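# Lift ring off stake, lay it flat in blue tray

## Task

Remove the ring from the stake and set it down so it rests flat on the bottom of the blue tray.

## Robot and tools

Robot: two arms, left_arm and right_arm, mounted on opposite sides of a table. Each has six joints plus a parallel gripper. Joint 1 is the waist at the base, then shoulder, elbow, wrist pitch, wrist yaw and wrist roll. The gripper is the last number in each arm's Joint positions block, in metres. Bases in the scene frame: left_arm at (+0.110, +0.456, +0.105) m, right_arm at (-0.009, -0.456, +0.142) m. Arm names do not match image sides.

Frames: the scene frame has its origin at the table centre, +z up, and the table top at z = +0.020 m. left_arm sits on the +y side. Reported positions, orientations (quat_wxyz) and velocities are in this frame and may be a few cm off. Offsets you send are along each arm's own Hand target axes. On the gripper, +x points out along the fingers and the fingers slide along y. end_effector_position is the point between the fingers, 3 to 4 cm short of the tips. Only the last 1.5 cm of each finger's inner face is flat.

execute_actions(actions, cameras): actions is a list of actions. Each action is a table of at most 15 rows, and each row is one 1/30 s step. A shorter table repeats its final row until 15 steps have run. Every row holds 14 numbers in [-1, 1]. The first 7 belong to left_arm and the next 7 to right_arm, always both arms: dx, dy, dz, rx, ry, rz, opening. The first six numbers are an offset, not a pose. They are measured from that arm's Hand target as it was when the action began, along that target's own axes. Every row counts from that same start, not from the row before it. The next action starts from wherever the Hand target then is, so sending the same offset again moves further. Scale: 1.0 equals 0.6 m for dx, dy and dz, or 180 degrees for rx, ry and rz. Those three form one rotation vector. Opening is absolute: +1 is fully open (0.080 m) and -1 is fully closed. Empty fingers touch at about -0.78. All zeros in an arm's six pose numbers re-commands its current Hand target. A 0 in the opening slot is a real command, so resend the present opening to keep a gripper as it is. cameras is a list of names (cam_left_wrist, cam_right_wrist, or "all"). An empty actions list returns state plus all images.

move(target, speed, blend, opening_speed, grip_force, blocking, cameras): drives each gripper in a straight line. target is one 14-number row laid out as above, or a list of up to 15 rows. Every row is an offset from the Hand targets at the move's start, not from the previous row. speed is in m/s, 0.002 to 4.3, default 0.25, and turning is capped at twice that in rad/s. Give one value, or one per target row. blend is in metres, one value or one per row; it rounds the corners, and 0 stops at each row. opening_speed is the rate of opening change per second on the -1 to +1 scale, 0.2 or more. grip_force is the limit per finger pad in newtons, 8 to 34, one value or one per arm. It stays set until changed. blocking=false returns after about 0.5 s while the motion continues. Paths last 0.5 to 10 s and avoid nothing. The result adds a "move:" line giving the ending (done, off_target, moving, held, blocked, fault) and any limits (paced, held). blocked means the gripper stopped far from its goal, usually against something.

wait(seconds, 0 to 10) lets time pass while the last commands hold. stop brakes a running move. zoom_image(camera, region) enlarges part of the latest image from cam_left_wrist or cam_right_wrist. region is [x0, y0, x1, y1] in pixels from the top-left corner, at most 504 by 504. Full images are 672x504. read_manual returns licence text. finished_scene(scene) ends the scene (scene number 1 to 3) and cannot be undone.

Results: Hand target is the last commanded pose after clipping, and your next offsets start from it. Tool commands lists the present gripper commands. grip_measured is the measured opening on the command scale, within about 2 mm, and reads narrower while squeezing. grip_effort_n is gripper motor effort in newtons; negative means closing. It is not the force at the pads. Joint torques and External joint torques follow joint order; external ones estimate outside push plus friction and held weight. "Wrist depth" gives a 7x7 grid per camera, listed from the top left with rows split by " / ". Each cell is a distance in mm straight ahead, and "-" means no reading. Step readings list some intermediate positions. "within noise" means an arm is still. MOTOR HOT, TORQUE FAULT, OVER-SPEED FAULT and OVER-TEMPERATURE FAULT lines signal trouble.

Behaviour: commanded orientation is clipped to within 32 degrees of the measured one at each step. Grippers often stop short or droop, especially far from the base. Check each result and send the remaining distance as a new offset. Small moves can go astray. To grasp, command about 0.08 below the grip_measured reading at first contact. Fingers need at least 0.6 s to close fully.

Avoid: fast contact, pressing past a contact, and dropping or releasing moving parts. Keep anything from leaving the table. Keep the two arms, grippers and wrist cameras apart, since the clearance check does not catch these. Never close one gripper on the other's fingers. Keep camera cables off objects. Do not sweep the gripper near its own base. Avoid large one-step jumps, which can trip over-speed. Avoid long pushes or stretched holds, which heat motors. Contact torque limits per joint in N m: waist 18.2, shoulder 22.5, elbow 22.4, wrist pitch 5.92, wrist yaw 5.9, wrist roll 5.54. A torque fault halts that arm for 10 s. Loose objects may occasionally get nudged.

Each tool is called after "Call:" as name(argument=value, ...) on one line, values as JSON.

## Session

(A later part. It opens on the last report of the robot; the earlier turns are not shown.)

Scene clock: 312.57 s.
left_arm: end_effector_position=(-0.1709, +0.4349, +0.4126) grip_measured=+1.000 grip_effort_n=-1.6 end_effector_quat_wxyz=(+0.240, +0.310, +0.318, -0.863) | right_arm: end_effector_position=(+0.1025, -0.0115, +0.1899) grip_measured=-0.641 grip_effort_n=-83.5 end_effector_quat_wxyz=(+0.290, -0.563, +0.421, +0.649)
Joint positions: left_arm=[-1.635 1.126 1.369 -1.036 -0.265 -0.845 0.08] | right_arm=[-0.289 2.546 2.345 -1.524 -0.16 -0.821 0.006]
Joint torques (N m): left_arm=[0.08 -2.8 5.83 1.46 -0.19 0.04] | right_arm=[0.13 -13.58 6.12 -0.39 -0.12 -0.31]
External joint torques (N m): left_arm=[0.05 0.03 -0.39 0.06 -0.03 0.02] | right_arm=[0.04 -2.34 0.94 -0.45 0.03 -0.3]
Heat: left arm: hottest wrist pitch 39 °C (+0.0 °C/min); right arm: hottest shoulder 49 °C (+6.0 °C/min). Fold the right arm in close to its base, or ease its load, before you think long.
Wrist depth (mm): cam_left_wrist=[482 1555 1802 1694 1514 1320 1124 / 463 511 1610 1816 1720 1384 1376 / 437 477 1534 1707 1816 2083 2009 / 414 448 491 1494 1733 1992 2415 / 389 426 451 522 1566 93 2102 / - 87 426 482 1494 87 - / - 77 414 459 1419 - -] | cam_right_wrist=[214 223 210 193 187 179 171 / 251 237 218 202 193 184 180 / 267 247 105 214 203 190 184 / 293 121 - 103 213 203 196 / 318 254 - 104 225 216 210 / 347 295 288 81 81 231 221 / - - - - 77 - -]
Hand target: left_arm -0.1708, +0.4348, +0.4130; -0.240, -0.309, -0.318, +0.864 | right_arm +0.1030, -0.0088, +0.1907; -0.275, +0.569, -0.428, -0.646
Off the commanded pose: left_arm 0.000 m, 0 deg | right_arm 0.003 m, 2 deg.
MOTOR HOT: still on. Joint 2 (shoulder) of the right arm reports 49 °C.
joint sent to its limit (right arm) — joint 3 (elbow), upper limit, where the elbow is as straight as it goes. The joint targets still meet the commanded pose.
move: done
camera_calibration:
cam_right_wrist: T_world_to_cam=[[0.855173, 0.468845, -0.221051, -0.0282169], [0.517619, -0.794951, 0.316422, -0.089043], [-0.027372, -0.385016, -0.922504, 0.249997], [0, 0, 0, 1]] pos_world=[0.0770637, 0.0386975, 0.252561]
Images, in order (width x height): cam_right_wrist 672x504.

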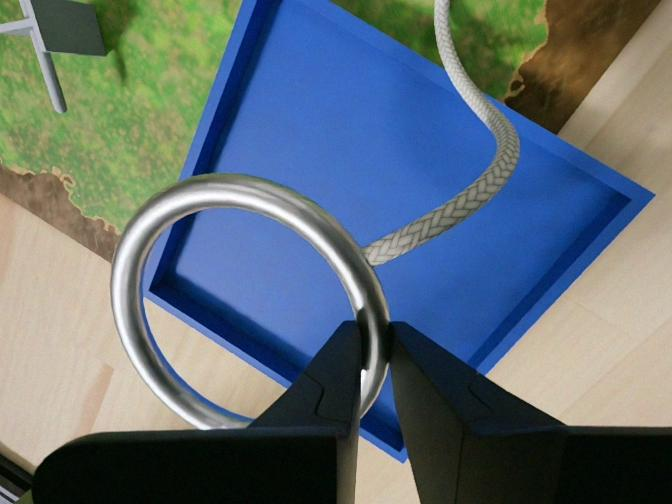

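Call:
move(target=[0,0,0,0,0,0,1,0.1608,-0.049,-0.0319,0,0,0,-0.78], speed=0.12, cameras=["cam_right_wrist"])

Scene clock: 326.30 s.
left_arm: end_effector_position=(-0.1709, +0.4349, +0.4126) grip_measured=+1.000 grip_effort_n=-2.1 end_effector_quat_wxyz=(+0.240, +0.310, +0.318, -0.863) | right_arm: end_effector_position=(+0.1175, -0.0222, +0.0920) grip_measured=-0.641 grip_effort_n=-83.5 end_effector_quat_wxyz=(+0.278, -0.567, +0.428, +0.646)
Joint positions: left_arm=[-1.635 1.126 1.369 -1.036 -0.265 -0.845 0.08] | right_arm=[-0.324 2.626 2.1 -1.233 -0.15 -0.866 0.006]
Joint torques (N m): left_arm=[0.06 -2.8 5.85 1.48 -0.19 0.04] | right_arm=[-0.2 -14.11 3.59 -0.26 -0.12 -0.3]
External joint torques (N m): left_arm=[0.06 0.04 -0.36 0.09 -0.04 0.02] | right_arm=[-0.21 -2.8 -1.36 -0.27 0.01 -0.29]
Heat: left arm: hottest wrist pitch 39 °C (+0.0 °C/min); right arm: hottest shoulder 50 °C (+4.0 °C/min). Fold the right arm in close to its base, or ease its load, before you think long.
Wrist depth (mm): cam_left_wrist=[495 1555 1720 1760 1555 1376 182 / 463 507 1633 1846 1545 237 1343 / 437 472 1555 1645 1816 2064 - / 414 445 489 1504 1846 2027 2293 / 393 429 449 501 1566 93 1992 / - 87 432 481 1504 86 - / - 78 424 456 1446 - -] | cam_right_wrist=[- 117 109 102 97 85 77 / 131 124 116 108 102 80 91 / 140 130 118 116 106 102 95 / 155 125 - 103 110 110 102 / 166 149 140 130 121 115 106 / 170 167 152 81 81 117 105 / - - - - 77 - -]
Hand target: left_arm -0.1708, +0.4348, +0.4130; -0.240, -0.309, -0.318, +0.864 | right_arm +0.1180, -0.0239, +0.0902; -0.275, +0.569, -0.428, -0.646
Off the commanded pose: left_arm 0.000 m, 0 deg | right_arm 0.002 m, 0 deg.
MOTOR HOT: still on. Joint 2 (shoulder) of the right arm reports 50 °C.
move: done
camera_calibration:
cam_right_wrist: T_world_to_cam=[[0.849204, 0.470969, -0.238834, -0.0554142], [0.527253, -0.781297, 0.334034, -0.0767537], [-0.029281, -0.409589, -0.9118, 0.154654], [0, 0, 0, 1]] pos_world=[0.092055, 0.0294754, 0.153417]
Images, in order (width x height): cam_right_wrist 672x504.

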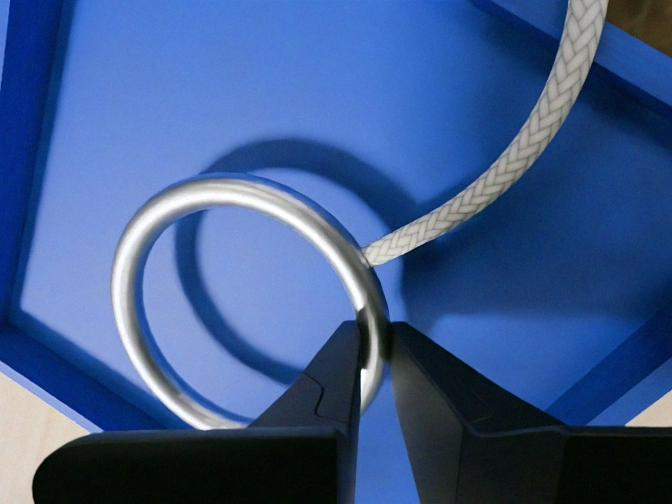

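Call:
move(target=[0,0,0,0,0,0,1,0.0162,-0.004,0,0,0,0,-0.78], speed=0.04, cameras=["cam_right_wrist"])

Scene clock: 330.87 s.
left_arm: end_effector_position=(-0.1709, +0.4349, +0.4126) grip_measured=+1.000 grip_effort_n=-2.1 end_effector_quat_wxyz=(+0.240, +0.310, +0.318, -0.863) | right_arm: end_effector_position=(+0.1179, -0.0212, +0.0840) grip_measured=-0.641 grip_effort_n=-83.5 end_effector_quat_wxyz=(+0.280, -0.567, +0.426, +0.647)
Joint positions: left_arm=[-1.635 1.126 1.369 -1.036 -0.265 -0.845 0.08] | right_arm=[-0.324 2.638 2.09 -1.206 -0.15 -0.866 0.006]
Joint torques (N m): left_arm=[0.06 -2.8 5.83 1.48 -0.19 0.04] | right_arm=[-0.23 -13.62 3.4 -0.26 -0.13 -0.31]
External joint torques (N m): left_arm=[0.09 0.08 -0.39 0.08 -0.04 0.01] | right_arm=[-0.24 -2.3 -1.5 -0.26 0.01 -0.3]
Heat: left arm: hottest wrist pitch 39 °C (+0.0 °C/min); right arm: hottest shoulder 51 °C (+4.0 °C/min). Fold the right arm in close to its base, or ease its load, before you think long.
Wrist depth (mm): cam_left_wrist=[482 1534 1816 1760 1534 1320 1135 / 461 503 1610 1774 1599 1360 1290 / 440 473 1484 1657 311 2045 2341 / 417 444 489 1504 1802 2122 2317 / 389 428 450 520 1566 93 2102 / - 93 370 477 1524 87 - / - 77 416 457 1446 - -] | cam_right_wrist=[- 108 101 94 92 74 84 / 122 115 109 101 96 90 84 / 131 122 111 109 99 96 90 / 141 128 123 103 99 - 95 / 154 139 132 120 113 107 98 / 162 158 141 81 81 112 102 / - - - - 77 - -]
Hand target: left_arm -0.1708, +0.4348, +0.4130; -0.240, -0.309, -0.318, +0.864 | right_arm +0.1180, -0.0241, +0.0802; -0.275, +0.569, -0.428, -0.646
Off the commanded pose: left_arm 0.000 m, 0 deg | right_arm 0.005 m, 1 deg.
MOTOR HOT: still on. Joint 2 (shoulder) of the right arm reports 51 °C.
move: done
camera_calibration:
cam_right_wrist: T_world_to_cam=[[0.849625, 0.472171, -0.23493, -0.0584401], [0.52666, -0.783011, 0.330942, -0.0731326], [-0.027692, -0.404905, -0.913939, 0.147857], [0, 0, 0, 1]] pos_world=[0.0922626, 0.0301979, 0.145605]
Images, in order (width x height): cam_right_wrist 672x504.

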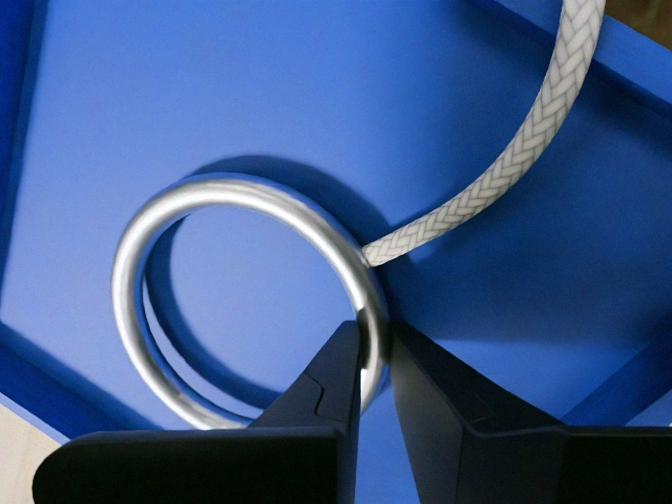

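Closer: about 5–6 mm to go.

Call:
move(target=[0,0,0,0,0,0,1,0.0145,-0.0036,0,0,0,0,-0.78], speed=0.03, cameras=["cam_right_wrist"])

Scene clock: 334.10 s.
left_arm: end_effector_position=(-0.1709, +0.4349, +0.4126) grip_measured=+1.000 grip_effort_n=-1.6 end_effector_quat_wxyz=(+0.240, +0.310, +0.318, -0.863) | right_arm: end_effector_position=(+0.1182, -0.0202, +0.0795) grip_measured=-0.641 grip_effort_n=-83.5 end_effector_quat_wxyz=(+0.282, -0.567, +0.423, +0.648)
Joint positions: left_arm=[-1.635 1.126 1.369 -1.036 -0.265 -0.845 0.08] | right_arm=[-0.324 2.643 2.083 -1.188 -0.15 -0.867 0.006]
Joint torques (N m): left_arm=[0.06 -2.81 5.82 1.47 -0.18 0.03] | right_arm=[-0.25 -12.53 3.11 0.1 -0.13 -0.25]
External joint torques (N m): left_arm=[0.04 0.05 -0.42 0.06 -0.02 0.01] | right_arm=[-0.25 -1.07 -1.86 0.07 0.01 -0.24]
Heat: left arm: hottest wrist pitch 39 °C (+0.0 °C/min); right arm: hottest shoulder 51 °C (+3.0 °C/min). Fold the right arm in close to its base, or ease its load, before you think long.
Wrist depth (mm): cam_left_wrist=[486 1599 1774 1720 1514 1320 178 / 462 1465 1657 1760 1657 1446 1312 / 434 471 1555 1694 307 2162 2949 / 414 445 488 1566 1746 2122 2226 / 389 426 456 517 1588 93 2122 / - 87 - 483 1534 87 - / - 77 412 457 1428 - -] | cam_right_wrist=[- 105 98 92 89 75 82 / 117 111 105 99 94 - 83 / 125 118 107 105 97 92 - / 137 120 118 102 100 98 - / 148 133 130 104 109 104 97 / 158 151 136 81 81 109 100 / - - - - 77 - -]
Hand target: left_arm -0.1708, +0.4348, +0.4130; -0.240, -0.309, -0.318, +0.864 | right_arm +0.1181, -0.0242, +0.0712; -0.275, +0.569, -0.428, -0.646
Off the commanded pose: left_arm 0.000 m, 0 deg | right_arm 0.009 m, 1 deg.
MOTOR HOT: still on. Joint 2 (shoulder) of the right arm reports 51 °C.
move: off_target (right_arm)
camera_calibration:
cam_right_wrist: T_world_to_cam=[[0.849142, 0.475213, -0.2305, -0.0604484], [0.52756, -0.78402, 0.327099, -0.0708942], [-0.0252748, -0.399356, -0.916447, 0.144183], [0, 0, 0, 1]] pos_world=[0.0923744, 0.0307238, 0.141392]
Images, in order (width x height): cam_right_wrist 672x504.

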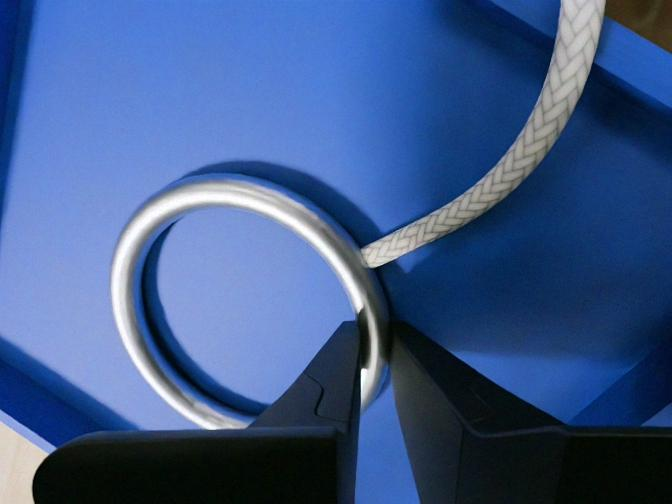

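Call:
move(target=[0,0,0,0,0,0,1,0.007,-0.0017,0,0,0,0,-0.78], speed=0.03)

Call:
move(target=[0,0,0,0,0,0,1,-0.004,0,0,0,0,0,-0.3], opening_speed=0.3, cameras=["cam_right_wrist"])

Scene clock: 338.37 s.
left_arm: end_effector_position=(-0.1709, +0.4349, +0.4126) grip_measured=+1.000 grip_effort_n=-2.1 end_effector_quat_wxyz=(+0.240, +0.310, +0.318, -0.863) | right_arm: end_effector_position=(+0.1183, -0.0200, +0.0786) grip_measured=-0.641 grip_effort_n=-83.5 end_effector_quat_wxyz=(+0.282, -0.567, +0.423, +0.648)
Joint positions: left_arm=[-1.635 1.126 1.369 -1.036 -0.265 -0.845 0.08] | right_arm=[-0.324 2.643 2.08 -1.182 -0.15 -0.867 0.006]
Joint torques (N m): left_arm=[0.07 -2.78 5.83 1.48 -0.19 0.04] | right_arm=[-0.25 -11.7 3.01 0.48 -0.13 -0.25]
External joint torques (N m): left_arm=[0.07 0.03 -0.38 0.07 -0.04 0.02] | right_arm=[-0.25 -0.28 -1.93 0.45 0.01 -0.24]
Heat: left arm: hottest wrist pitch 39 °C (+0.0 °C/min); right arm: hottest shoulder 51 °C (+2.0 °C/min). Fold the right arm in close to its base, or ease its load, before you think long.
Wrist depth (mm): cam_left_wrist=[482 1514 1733 1760 1465 1328 185 / 463 507 1622 1788 1682 1360 1360 / 435 475 1599 1633 1831 2122 2468 / 414 445 490 1514 1760 2009 2390 / 391 425 460 503 1566 93 2083 / - 93 412 477 1504 86 - / - 366 410 458 1384 - -] | cam_right_wrist=[- 104 99 92 89 77 82 / 117 111 105 99 93 88 81 / 125 117 107 105 96 - - / 135 124 119 103 100 98 - / 146 131 127 109 110 104 98 / - 151 136 109 81 109 100 / - - - - 77 - -]
Hand target: left_arm -0.1708, +0.4348, +0.4130; -0.240, -0.309, -0.318, +0.864 | right_arm +0.1181, -0.0243, +0.0669; -0.275, +0.569, -0.428, -0.646
Off the commanded pose: left_arm 0.000 m, 0 deg | right_arm 0.012 m, 1 deg.
MOTOR HOT: still on. Joint 2 (shoulder) of the right arm reports 51 °C.
move: off_target (right_arm)

Scene clock: 340.23 s.
left_arm: end_effector_position=(-0.1709, +0.4349, +0.4126) grip_measured=+1.000 grip_effort_n=-1.6 end_effector_quat_wxyz=(+0.240, +0.310, +0.318, -0.863) | right_arm: end_effector_position=(+0.1168, -0.0213, +0.0787) grip_measured=-0.306 grip_effort_n=23.5 end_effector_quat_wxyz=(+0.279, -0.567, +0.425, +0.648)
Joint positions: left_arm=[-1.635 1.126 1.369 -1.036 -0.265 -0.845 0.08] | right_arm=[-0.323 2.643 2.079 -1.189 -0.151 -0.868 0.021]
Joint torques (N m): left_arm=[0.08 -2.81 5.84 1.47 -0.19 0.05] | right_arm=[-0.51 -11.86 3.7 0.43 -0.1 -0.26]
External joint torques (N m): left_arm=[0.09 -0.03 -0.31 0.1 -0.04 0.02] | right_arm=[-0.52 -0.34 -1.29 0.42 0.04 -0.24]
Heat: left arm: hottest wrist pitch 39 °C (+0.0 °C/min); right arm: hottest shoulder 50 °C (+1.0 °C/min). Fold the right arm in close to its base, or ease its load, before you think long.
Wrist depth (mm): cam_left_wrist=[496 1588 1707 1720 1514 1336 1153 / 462 1474 1599 1760 1669 1351 1320 / 435 472 1455 1669 1788 2204 2341 / 414 445 490 1524 1760 1974 2293 / 393 425 451 521 1577 93 2083 / - 87 - 481 1514 87 - / - 77 415 456 1455 - -] | cam_right_wrist=[- 106 99 93 89 81 83 / 119 113 107 100 94 89 84 / 127 120 109 106 98 93 - / 137 125 120 105 100 99 92 / - 134 132 117 108 105 98 / 159 151 70 114 87 - 102 / - - - 133 - - -]
Hand target: left_arm -0.1708, +0.4348, +0.4130; -0.240, -0.309, -0.318, +0.864 | right_arm +0.1185, -0.0240, +0.0692; -0.274, +0.569, -0.428, -0.646
Off the commanded pose: left_arm 0.000 m, 0 deg | right_arm 0.010 m, 1 deg.
MOTOR HOT: still on. Joint 2 (shoulder) of the right arm reports 50 °C.
move: off_target (right_arm)
camera_calibration:
cam_right_wrist: T_world_to_cam=[[0.847348, 0.476136, -0.235152, -0.0582539], [0.530366, -0.78106, 0.329632, -0.0712518], [-0.0267183, -0.40403, -0.914356, 0.14285], [0, 0, 0, 1]] pos_world=[0.0909676, 0.0298003, 0.140404]
Images, in order (width x height): cam_right_wrist 672x504.

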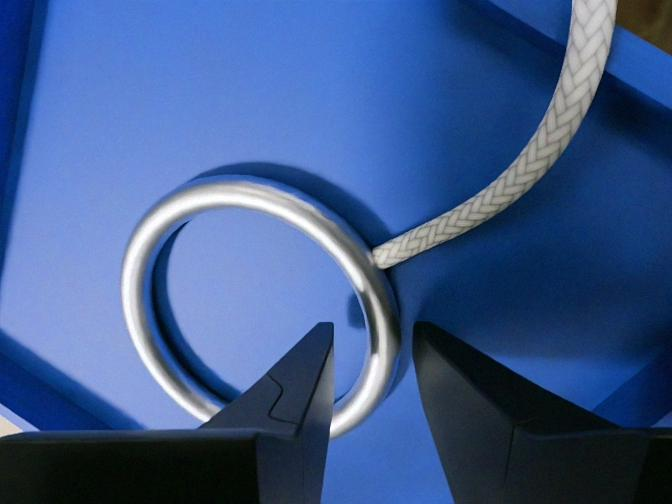

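Call:
move(target=[[0,0,0,0,0,0,1,-0.04,-0.001,0.004,0,0,0,-0.3],[0,0,0,0,0,0,1,-0.2,0,0,0,0,0,-0.3]], speed=0.1, blend=0.01, cameras=["cam_right_wrist"])

Scene clock: 346.07 s.
left_arm: end_effector_position=(-0.1709, +0.4349, +0.4126) grip_measured=+1.000 grip_effort_n=-2.1 end_effector_quat_wxyz=(+0.240, +0.310, +0.318, -0.863) | right_arm: end_effector_position=(+0.1400, -0.0111, +0.1779) grip_measured=-0.304 grip_effort_n=19.3 end_effector_quat_wxyz=(+0.307, -0.562, +0.407, +0.652)
Joint positions: left_arm=[-1.635 1.126 1.369 -1.036 -0.265 -0.845 0.08] | right_arm=[-0.361 2.573 2.352 -1.471 -0.148 -0.888 0.021]
Joint torques (N m): left_arm=[0.05 -2.81 5.81 1.47 -0.18 0.04] | right_arm=[-0.24 -16.09 5.4 -0.06 -0.08 -0.3]
External joint torques (N m): left_arm=[0.04 -0.03 -0.38 0.07 -0.03 0.02] | right_arm=[-0.17 -4.56 0.11 -0.17 0.06 -0.29]
Heat: left arm: hottest wrist pitch 39 °C (+0.0 °C/min); right arm: hottest shoulder 50 °C (+0.0 °C/min). Fold the right arm in close to its base, or ease its load, before you think long.
Wrist depth (mm): cam_left_wrist=[486 1534 1707 1746 1524 1328 1113 / 461 1455 1610 1788 1694 1410 1247 / 437 477 1524 1657 1831 2142 2365 / 414 450 489 518 1720 2009 2248 / 393 429 449 510 1588 93 2183 / - 87 387 480 1484 87 - / - 77 411 453 1446 - -] | cam_right_wrist=[218 205 194 183 178 173 166 / 234 220 - 193 171 179 173 / 247 223 211 199 192 185 181 / 261 239 226 212 202 199 190 / 284 272 238 221 211 210 200 / 306 284 65 226 86 214 210 / - - - 258 - - -]
Hand target: left_arm -0.1708, +0.4348, +0.4130; -0.240, -0.309, -0.318, +0.864 | right_arm +0.1428, -0.0081, +0.1857; -0.274, +0.569, -0.428, -0.646
Off the commanded pose: left_arm 0.000 m, 0 deg | right_arm 0.009 m, 5 deg.
MOTOR HOT: still on. Joint 2 (shoulder) of the right arm reports 50 °C.
joint sent to its limit (right arm) — joint 3 (elbow), upper limit, where the elbow is as straight as it goes. The joint targets are off in orientation, not in position.
move: off_target (right_arm)
camera_calibration:
cam_right_wrist: T_world_to_cam=[[0.861058, 0.472712, -0.187408, -0.0700342], [0.508328, -0.809921, 0.292628, -0.0989122], [-0.0134568, -0.347234, -0.937682, 0.241297], [0, 0, 0, 1]] pos_world=[0.11383, 0.0367815, 0.242079]
Images, in order (width x height): cam_right_wrist 672x504.

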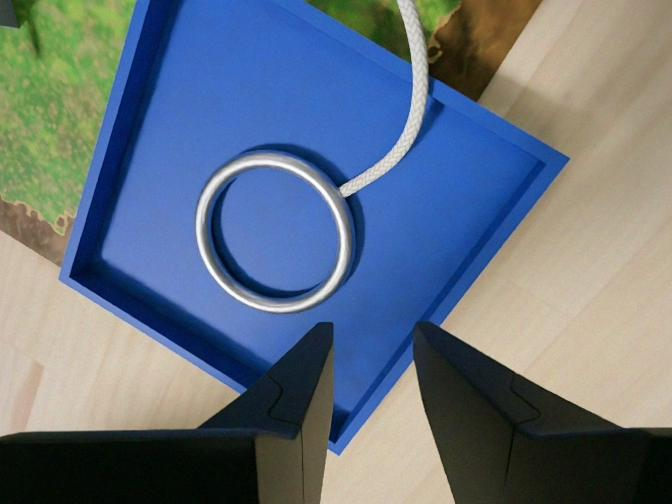

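Call:
zoom_image(camera="cam_right_wrist", region=[180, 130, 440, 330])

Scaled by 1.938 from the camera's 672x504 image, which has a finer 960x720 frame.

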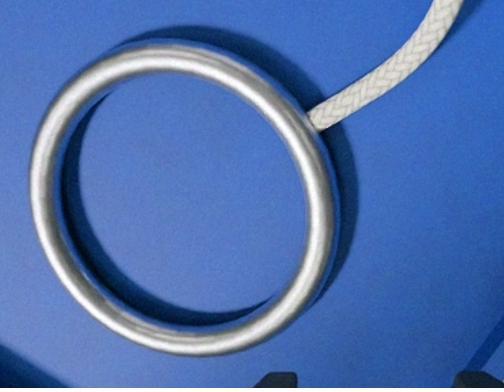

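Call:
finished_scene(scene=2)

The scene is finished: the task was done.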